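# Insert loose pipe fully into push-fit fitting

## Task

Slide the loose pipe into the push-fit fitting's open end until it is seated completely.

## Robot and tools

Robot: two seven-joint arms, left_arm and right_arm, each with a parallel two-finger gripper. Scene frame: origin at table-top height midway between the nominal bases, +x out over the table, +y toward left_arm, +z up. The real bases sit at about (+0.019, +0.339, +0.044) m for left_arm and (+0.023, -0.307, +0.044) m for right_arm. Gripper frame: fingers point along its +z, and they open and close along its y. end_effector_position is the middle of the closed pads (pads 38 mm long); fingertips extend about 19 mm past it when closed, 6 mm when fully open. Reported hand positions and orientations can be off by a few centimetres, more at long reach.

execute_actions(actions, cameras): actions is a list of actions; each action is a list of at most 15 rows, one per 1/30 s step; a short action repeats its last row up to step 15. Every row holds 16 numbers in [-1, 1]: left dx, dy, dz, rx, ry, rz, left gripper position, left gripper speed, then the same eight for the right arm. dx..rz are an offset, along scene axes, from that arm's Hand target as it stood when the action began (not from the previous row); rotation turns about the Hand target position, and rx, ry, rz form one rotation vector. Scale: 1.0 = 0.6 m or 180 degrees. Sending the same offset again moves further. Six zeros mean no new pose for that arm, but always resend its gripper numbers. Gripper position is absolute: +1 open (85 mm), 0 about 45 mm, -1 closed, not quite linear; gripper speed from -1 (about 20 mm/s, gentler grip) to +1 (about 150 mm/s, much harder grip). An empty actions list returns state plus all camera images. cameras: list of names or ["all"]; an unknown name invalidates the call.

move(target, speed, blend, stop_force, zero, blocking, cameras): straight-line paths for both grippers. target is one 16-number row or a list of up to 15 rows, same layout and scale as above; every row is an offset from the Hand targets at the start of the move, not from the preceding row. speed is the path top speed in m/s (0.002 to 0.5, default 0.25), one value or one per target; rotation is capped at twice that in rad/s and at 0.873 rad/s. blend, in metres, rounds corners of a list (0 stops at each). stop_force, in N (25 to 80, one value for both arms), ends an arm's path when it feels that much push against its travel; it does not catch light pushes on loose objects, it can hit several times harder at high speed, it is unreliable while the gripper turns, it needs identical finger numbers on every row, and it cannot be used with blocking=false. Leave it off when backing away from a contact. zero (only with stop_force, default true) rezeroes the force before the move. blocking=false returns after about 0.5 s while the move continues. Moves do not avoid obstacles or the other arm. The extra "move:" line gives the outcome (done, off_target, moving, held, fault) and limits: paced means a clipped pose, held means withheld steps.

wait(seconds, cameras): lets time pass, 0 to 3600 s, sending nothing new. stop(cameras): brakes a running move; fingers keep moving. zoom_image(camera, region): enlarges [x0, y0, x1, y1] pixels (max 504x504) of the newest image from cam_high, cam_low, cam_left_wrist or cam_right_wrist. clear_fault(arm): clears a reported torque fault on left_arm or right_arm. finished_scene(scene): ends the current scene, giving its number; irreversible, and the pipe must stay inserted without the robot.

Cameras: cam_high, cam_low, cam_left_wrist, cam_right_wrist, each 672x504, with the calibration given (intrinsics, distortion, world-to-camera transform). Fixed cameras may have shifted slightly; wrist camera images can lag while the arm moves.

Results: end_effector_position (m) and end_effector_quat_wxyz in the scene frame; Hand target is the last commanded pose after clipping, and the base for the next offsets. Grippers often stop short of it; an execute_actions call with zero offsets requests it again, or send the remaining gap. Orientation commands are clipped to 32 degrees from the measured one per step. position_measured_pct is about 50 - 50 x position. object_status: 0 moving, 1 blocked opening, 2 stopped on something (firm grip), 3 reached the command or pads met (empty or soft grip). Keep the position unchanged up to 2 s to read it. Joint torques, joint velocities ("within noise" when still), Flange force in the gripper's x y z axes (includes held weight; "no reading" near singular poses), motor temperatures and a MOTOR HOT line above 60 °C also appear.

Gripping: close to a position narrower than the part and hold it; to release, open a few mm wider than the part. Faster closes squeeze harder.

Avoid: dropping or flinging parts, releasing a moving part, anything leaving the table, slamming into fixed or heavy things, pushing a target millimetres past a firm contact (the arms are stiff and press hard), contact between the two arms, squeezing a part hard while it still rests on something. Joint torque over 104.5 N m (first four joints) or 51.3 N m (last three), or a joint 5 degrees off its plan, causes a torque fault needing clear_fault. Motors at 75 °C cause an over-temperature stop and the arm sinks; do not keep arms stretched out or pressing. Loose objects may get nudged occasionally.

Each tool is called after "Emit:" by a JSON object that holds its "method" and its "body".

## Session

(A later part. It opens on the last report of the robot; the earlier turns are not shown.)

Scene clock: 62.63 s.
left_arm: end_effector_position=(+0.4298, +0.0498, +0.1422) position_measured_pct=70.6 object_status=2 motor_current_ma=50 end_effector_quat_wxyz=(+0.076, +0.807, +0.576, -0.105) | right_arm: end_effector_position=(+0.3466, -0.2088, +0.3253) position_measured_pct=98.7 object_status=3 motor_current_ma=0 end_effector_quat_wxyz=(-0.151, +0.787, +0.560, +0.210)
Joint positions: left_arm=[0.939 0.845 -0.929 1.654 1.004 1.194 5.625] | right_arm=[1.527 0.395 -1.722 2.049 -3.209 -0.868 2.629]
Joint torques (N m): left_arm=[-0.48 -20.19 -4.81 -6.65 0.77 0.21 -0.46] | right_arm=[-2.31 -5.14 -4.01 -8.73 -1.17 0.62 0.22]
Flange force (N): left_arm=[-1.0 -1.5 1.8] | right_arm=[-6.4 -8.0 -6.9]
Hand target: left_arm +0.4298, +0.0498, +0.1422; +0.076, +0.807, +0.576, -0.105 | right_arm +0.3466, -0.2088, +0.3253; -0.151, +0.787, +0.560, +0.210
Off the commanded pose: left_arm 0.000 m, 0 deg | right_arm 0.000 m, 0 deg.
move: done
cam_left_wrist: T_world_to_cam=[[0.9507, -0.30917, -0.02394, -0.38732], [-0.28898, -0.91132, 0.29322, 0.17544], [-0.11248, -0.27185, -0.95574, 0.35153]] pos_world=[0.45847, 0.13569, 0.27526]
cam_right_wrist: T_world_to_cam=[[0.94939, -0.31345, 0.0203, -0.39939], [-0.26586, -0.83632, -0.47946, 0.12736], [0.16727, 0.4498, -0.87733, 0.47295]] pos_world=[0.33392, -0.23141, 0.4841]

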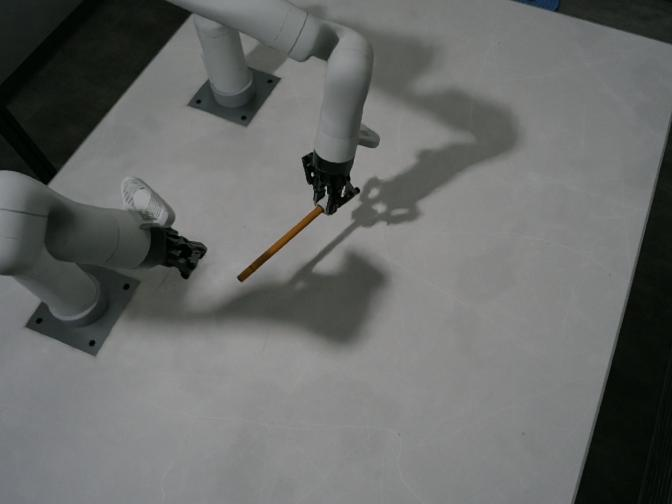

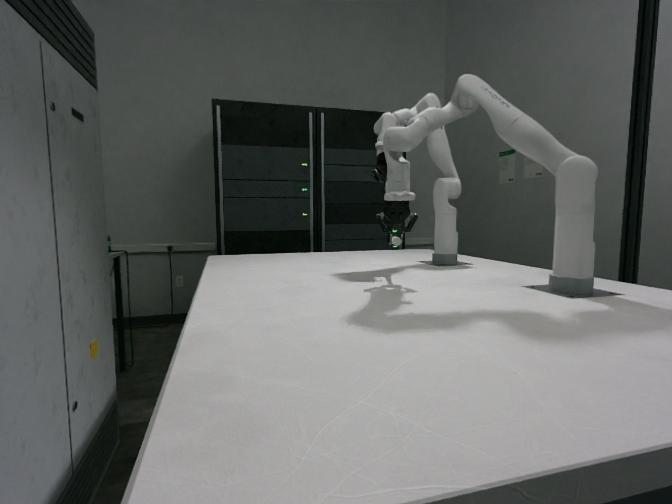

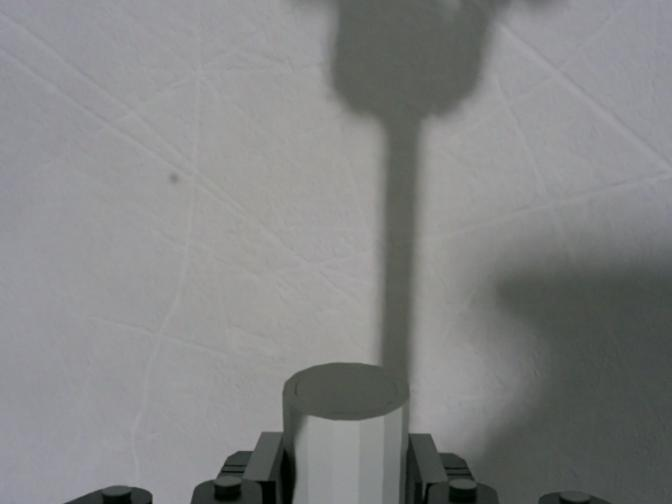

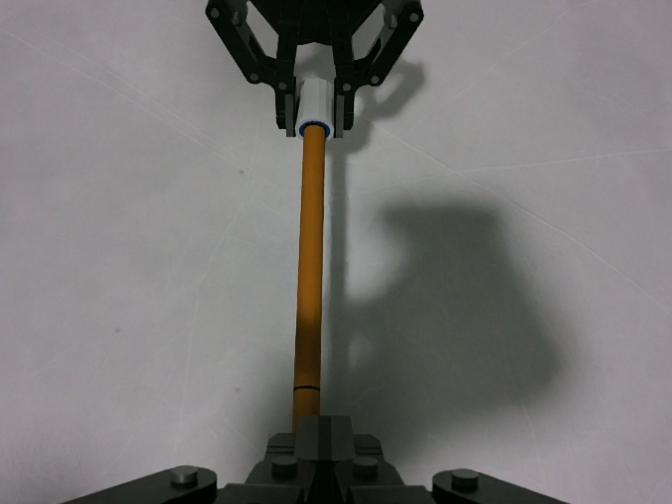

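Emit:
{"method": "move", "body": {"target": [0,0,-0.165,0,0,0,-1,-1,0,0,0,0,0,0,-1,0.7], "speed": 0.12, "cameras": ["cam_low","cam_right_wrist"]}}

Emit:
{"method": "move", "body": {"target": [0,0,-0.035,0,0,0,-1,-1,0,0,0,0,0,0,-1,0.7], "speed": 0.015, "stop_force": 25, "cameras": ["cam_low","cam_right_wrist","cam_high","cam_left_wrist"]}}

Emit:
{"method": "zoom_image", "body": {"camera": "cam_low", "region": [340, 190, 460, 300]}}

Emit:
{"method": "zoom_image", "body": {"camera": "cam_right_wrist", "region": [236, 40, 406, 210]}}

Scene clock: 65.03 s.
left_arm: end_effector_position=(+0.4298, +0.0498, +0.0432) position_measured_pct=70.6 object_status=2 motor_current_ma=50 end_effector_quat_wxyz=(+0.076, +0.807, +0.576, -0.105) | right_arm: end_effector_position=(+0.3466, -0.2088, +0.3253) position_measured_pct=98.7 object_status=3 motor_current_ma=0 end_effector_quat_wxyz=(-0.151, +0.787, +0.560, +0.210)
Joint positions: left_arm=[0.885 1.008 -0.825 1.705 1.177 1.052 5.471] | right_arm=[1.527 0.395 -1.722 2.049 -3.209 -0.868 2.629]
Joint torques (N m): left_arm=[-0.38 -21.33 -5.02 -5.06 0.52 0.36 -0.49] | right_arm=[-2.28 -5.11 -3.97 -8.73 -1.2 0.66 0.2]
Flange force (N): left_arm=[-0.8 -0.8 2.0] | right_arm=[-6.4 -8.0 -7.1]
Hand target: left_arm +0.4298, +0.0498, +0.0432; +0.076, +0.807, +0.576, -0.105 | right_arm +0.3466, -0.2088, +0.3253; -0.151, +0.787, +0.560, +0.210
Off the commanded pose: left_arm 0.000 m, 0 deg | right_arm 0.000 m, 0 deg.
move: done
cam_right_wrist: T_world_to_cam=[[0.94936, -0.31353, 0.02026, -0.39937], [-0.26595, -0.83629, -0.47947, 0.1274], [0.16727, 0.4498, -0.87733, 0.47295]] pos_world=[0.33392, -0.2314, 0.4841]

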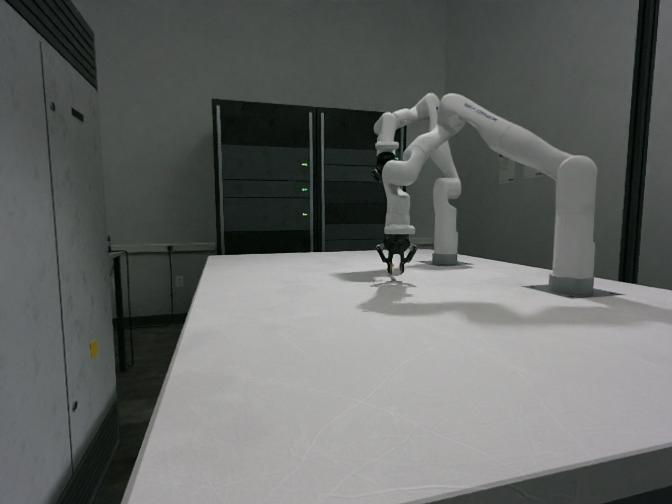

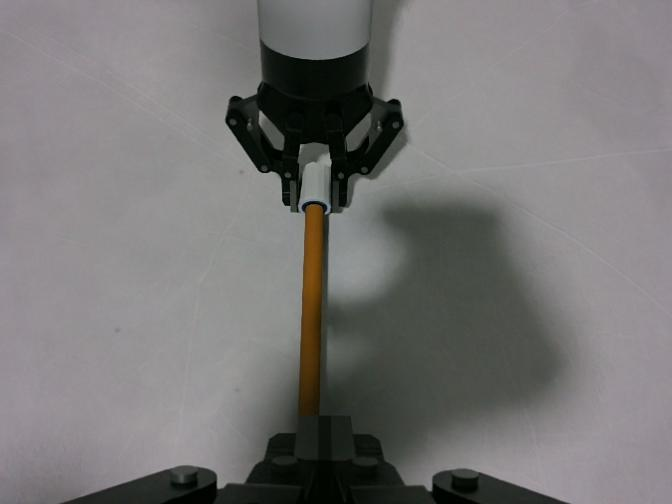

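Scene clock: 67.07 s.
left_arm: end_effector_position=(+0.4299, +0.0498, +0.0227) position_measured_pct=70.6 object_status=2 motor_current_ma=50 end_effector_quat_wxyz=(+0.077, +0.807, +0.576, -0.105) | right_arm: end_effector_position=(+0.3466, -0.2088, +0.3253) position_measured_pct=98.7 object_status=3 motor_current_ma=0 end_effector_quat_wxyz=(-0.151, +0.787, +0.560, +0.210)
Joint positions: left_arm=[0.873 1.044 -0.802 1.706 1.214 1.027 5.44] | right_arm=[1.527 0.395 -1.722 2.049 -3.209 -0.868 2.629]
Joint torques (N m): left_arm=[-0.19 -9.24 -1.08 -5.23 1.71 -2.94 -0.52] | right_arm=[-2.23 -5.12 -3.95 -8.72 -1.21 0.63 0.21]
Flange force (N): left_arm=[-6.0 -10.1 -30.5] | right_arm=[-6.3 -7.8 -6.8]
Hand target: left_arm +0.4299, +0.0498, +0.0227; +0.077, +0.807, +0.576, -0.105 (not the last commanded pose) | right_arm +0.3466, -0.2088, +0.3253; -0.151, +0.787, +0.560, +0.210
Off the commanded pose: left_arm 0.001 m, 0 deg | right_arm 0.000 m, 0 deg.
move: contact (left_arm)
cam_left_wrist: T_world_to_cam=[[0.95074, -0.3091, -0.02354, -0.39036], [-0.28899, -0.91123, 0.29352, 0.21045], [-0.11218, -0.27225, -0.95566, 0.23724]] pos_world=[0.45856, 0.1357, 0.15576]
cam_right_wrist: T_world_to_cam=[[0.94936, -0.31353, 0.02026, -0.39937], [-0.26595, -0.83629, -0.47947, 0.1274], [0.16727, 0.4498, -0.87733, 0.47295]] pos_world=[0.33392, -0.2314, 0.4841]

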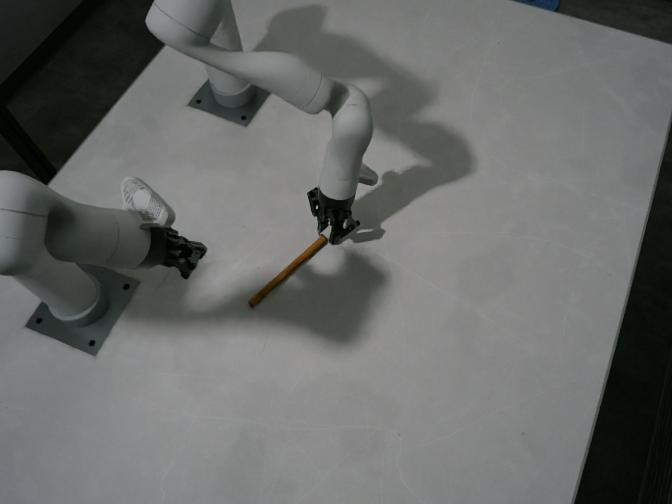

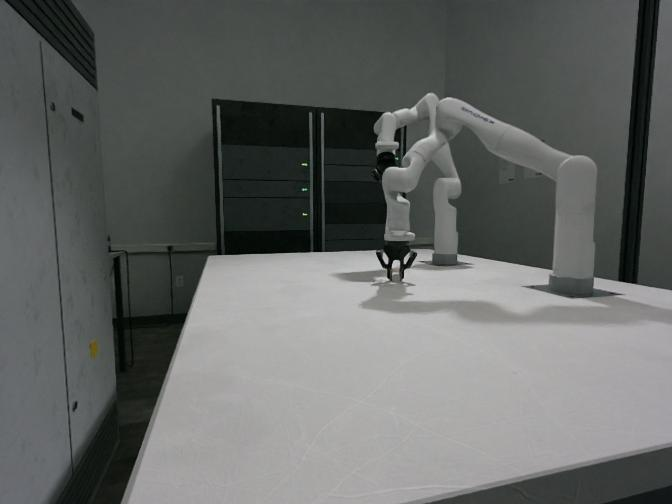

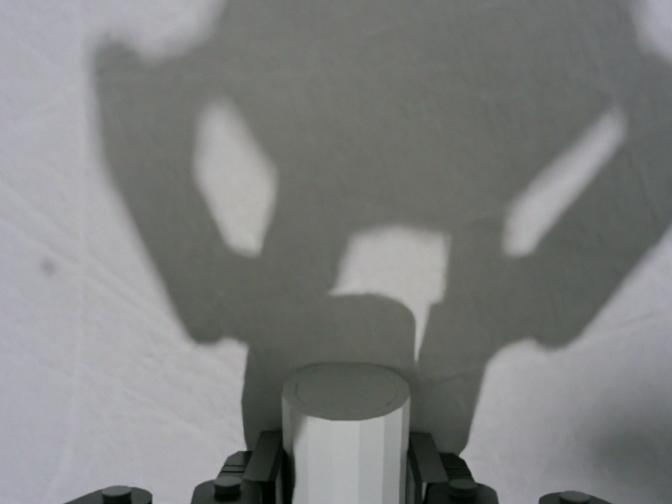

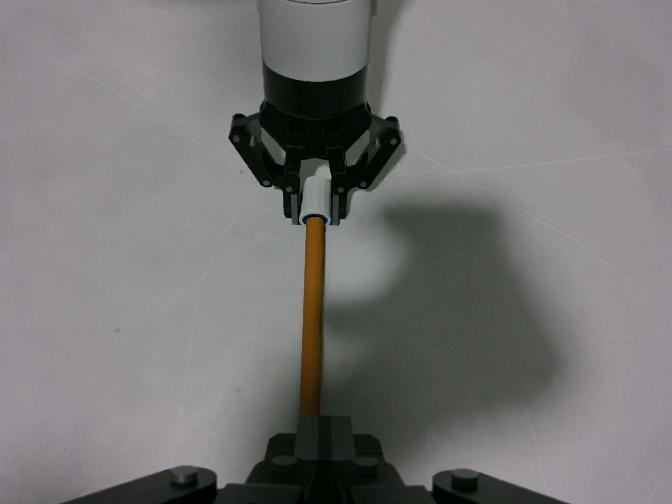

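Scaled by 4.200 from the camera's image (finer frame: 960x720).

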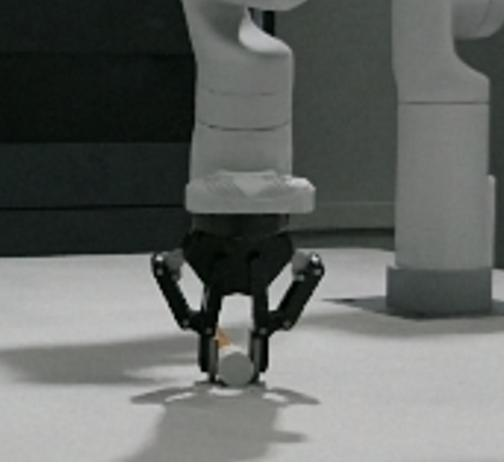

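Scaled by 2.965.

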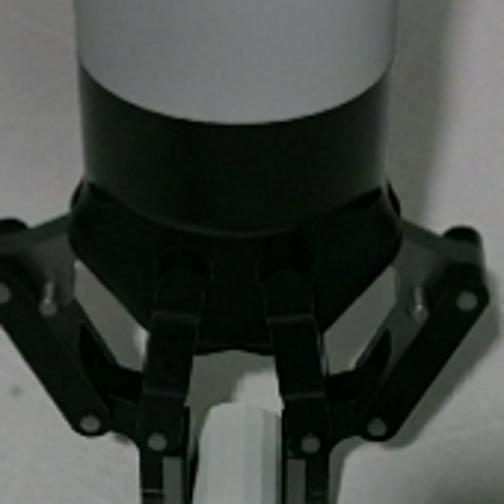

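Emit:
{"method": "move", "body": {"target": [[0,0,0.002,0,0,0,-1,-1,0,0,0,0,0,0,-1,0.7],[0,0,0.002,0,0,0,-0.1,-1,0,0,0,0,0,0,-1,0.7],[-0.015,-0.04,0.2,0,0,0,-0.1,-1,0,0,0.1,0,0,0,-1,0.7]], "speed": 0.1, "cameras": ["cam_low","cam_right_wrist","cam_high","cam_left_wrist"]}}

Emit:
{"method": "zoom_image", "body": {"camera": "cam_high", "region": [230, 210, 350, 320]}}

Scene clock: 70.93 s.
left_arm: end_effector_position=(+0.4208, +0.0258, +0.1427) position_measured_pct=55.0 object_status=3 motor_current_ma=0 end_effector_quat_wxyz=(+0.077, +0.807, +0.576, -0.105) | right_arm: end_effector_position=(+0.3466, -0.2088, +0.3852) position_measured_pct=98.7 object_status=3 motor_current_ma=0 end_effector_quat_wxyz=(-0.151, +0.787, +0.560, +0.210)
Joint positions: left_arm=[0.985 0.846 -0.923 1.642 1.009 1.185 5.68] | right_arm=[1.672 0.369 -1.888 1.902 -3.237 -1.06 2.594]
Joint torques (N m): left_arm=[-0.51 -19.74 -4.79 -6.55 0.79 0.12 -0.3] | right_arm=[-1.96 -3.72 -3.71 -9.46 -1.3 0.54 0.19]
Flange force (N): left_arm=[-0.8 -2.0 0.8] | right_arm=[-5.7 -8.4 -3.6]
Hand target: left_arm +0.4208, +0.0258, +0.1427; +0.077, +0.807, +0.576, -0.105 | right_arm +0.3466, -0.2088, +0.3853; -0.151, +0.787, +0.560, +0.210
Off the commanded pose: left_arm 0.000 m, 0 deg | right_arm 0.000 m, 0 deg.
move: done
cam_left_wrist: T_world_to_cam=[[0.95073, -0.30913, -0.02363, -0.38627], [-0.28899, -0.91122, 0.29355, 0.15075], [-0.11228, -0.27225, -0.95565, 0.34431]] pos_world=[0.44946, 0.1117, 0.27566]
cam_right_wrist: T_world_to_cam=[[0.94935, -0.31355, 0.02024, -0.40058], [-0.26598, -0.83628, -0.47947, 0.15613], [0.16727, 0.4498, -0.87733, 0.5255]] pos_world=[0.33392, -0.2314, 0.544]

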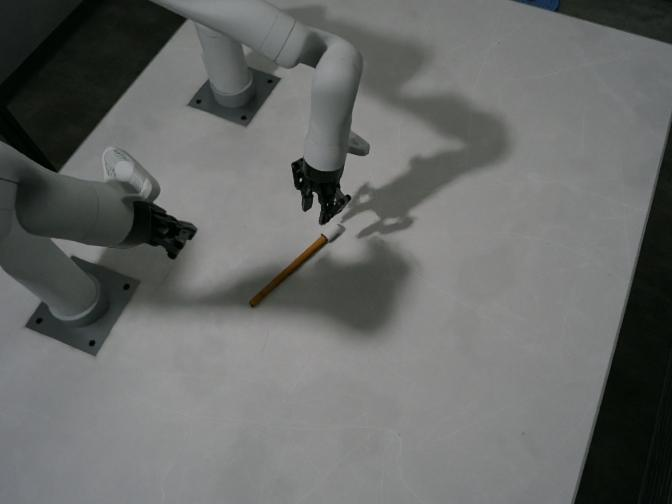

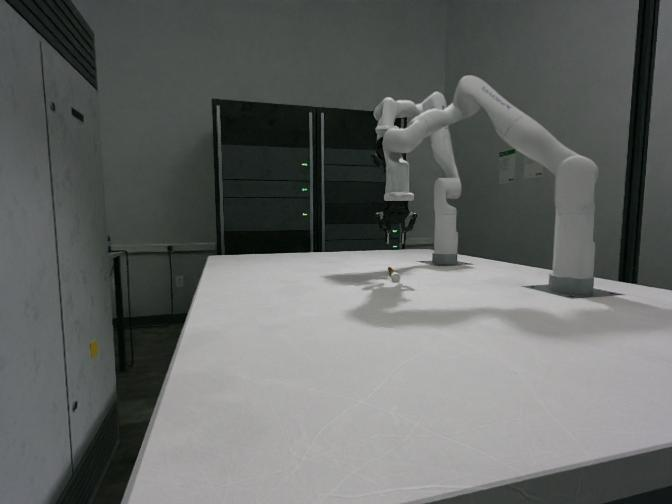

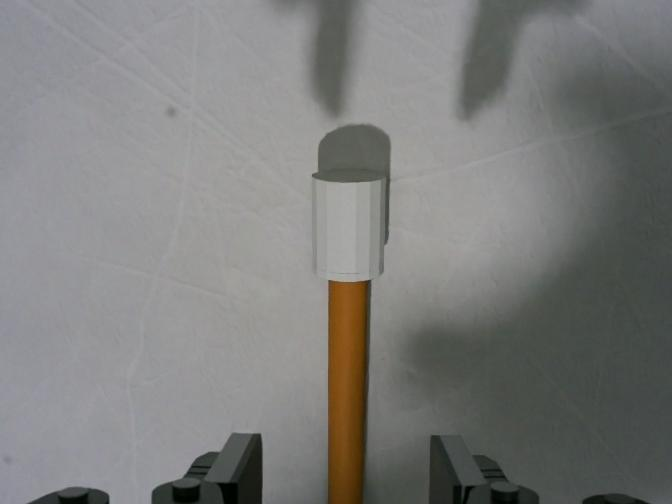

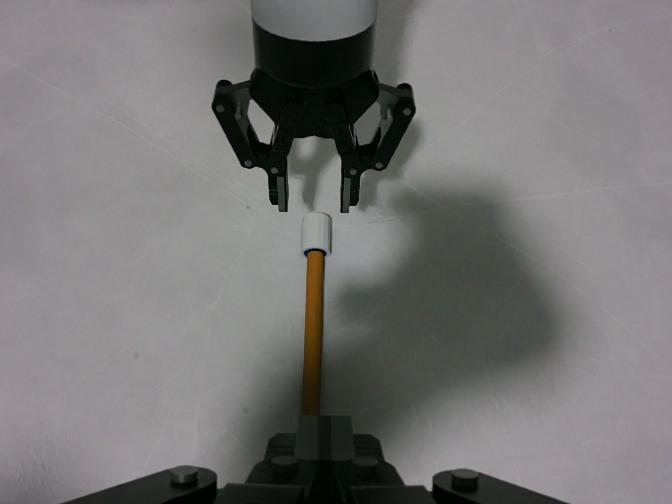

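Scaled by 4.200 from the camera's image (finer frame: 960x720).

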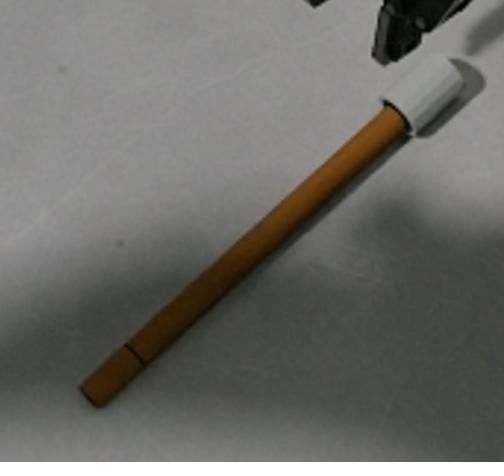

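Emit:
{"method": "finished_scene", "body": {"scene": 1}}

The scene is finished: the task was done.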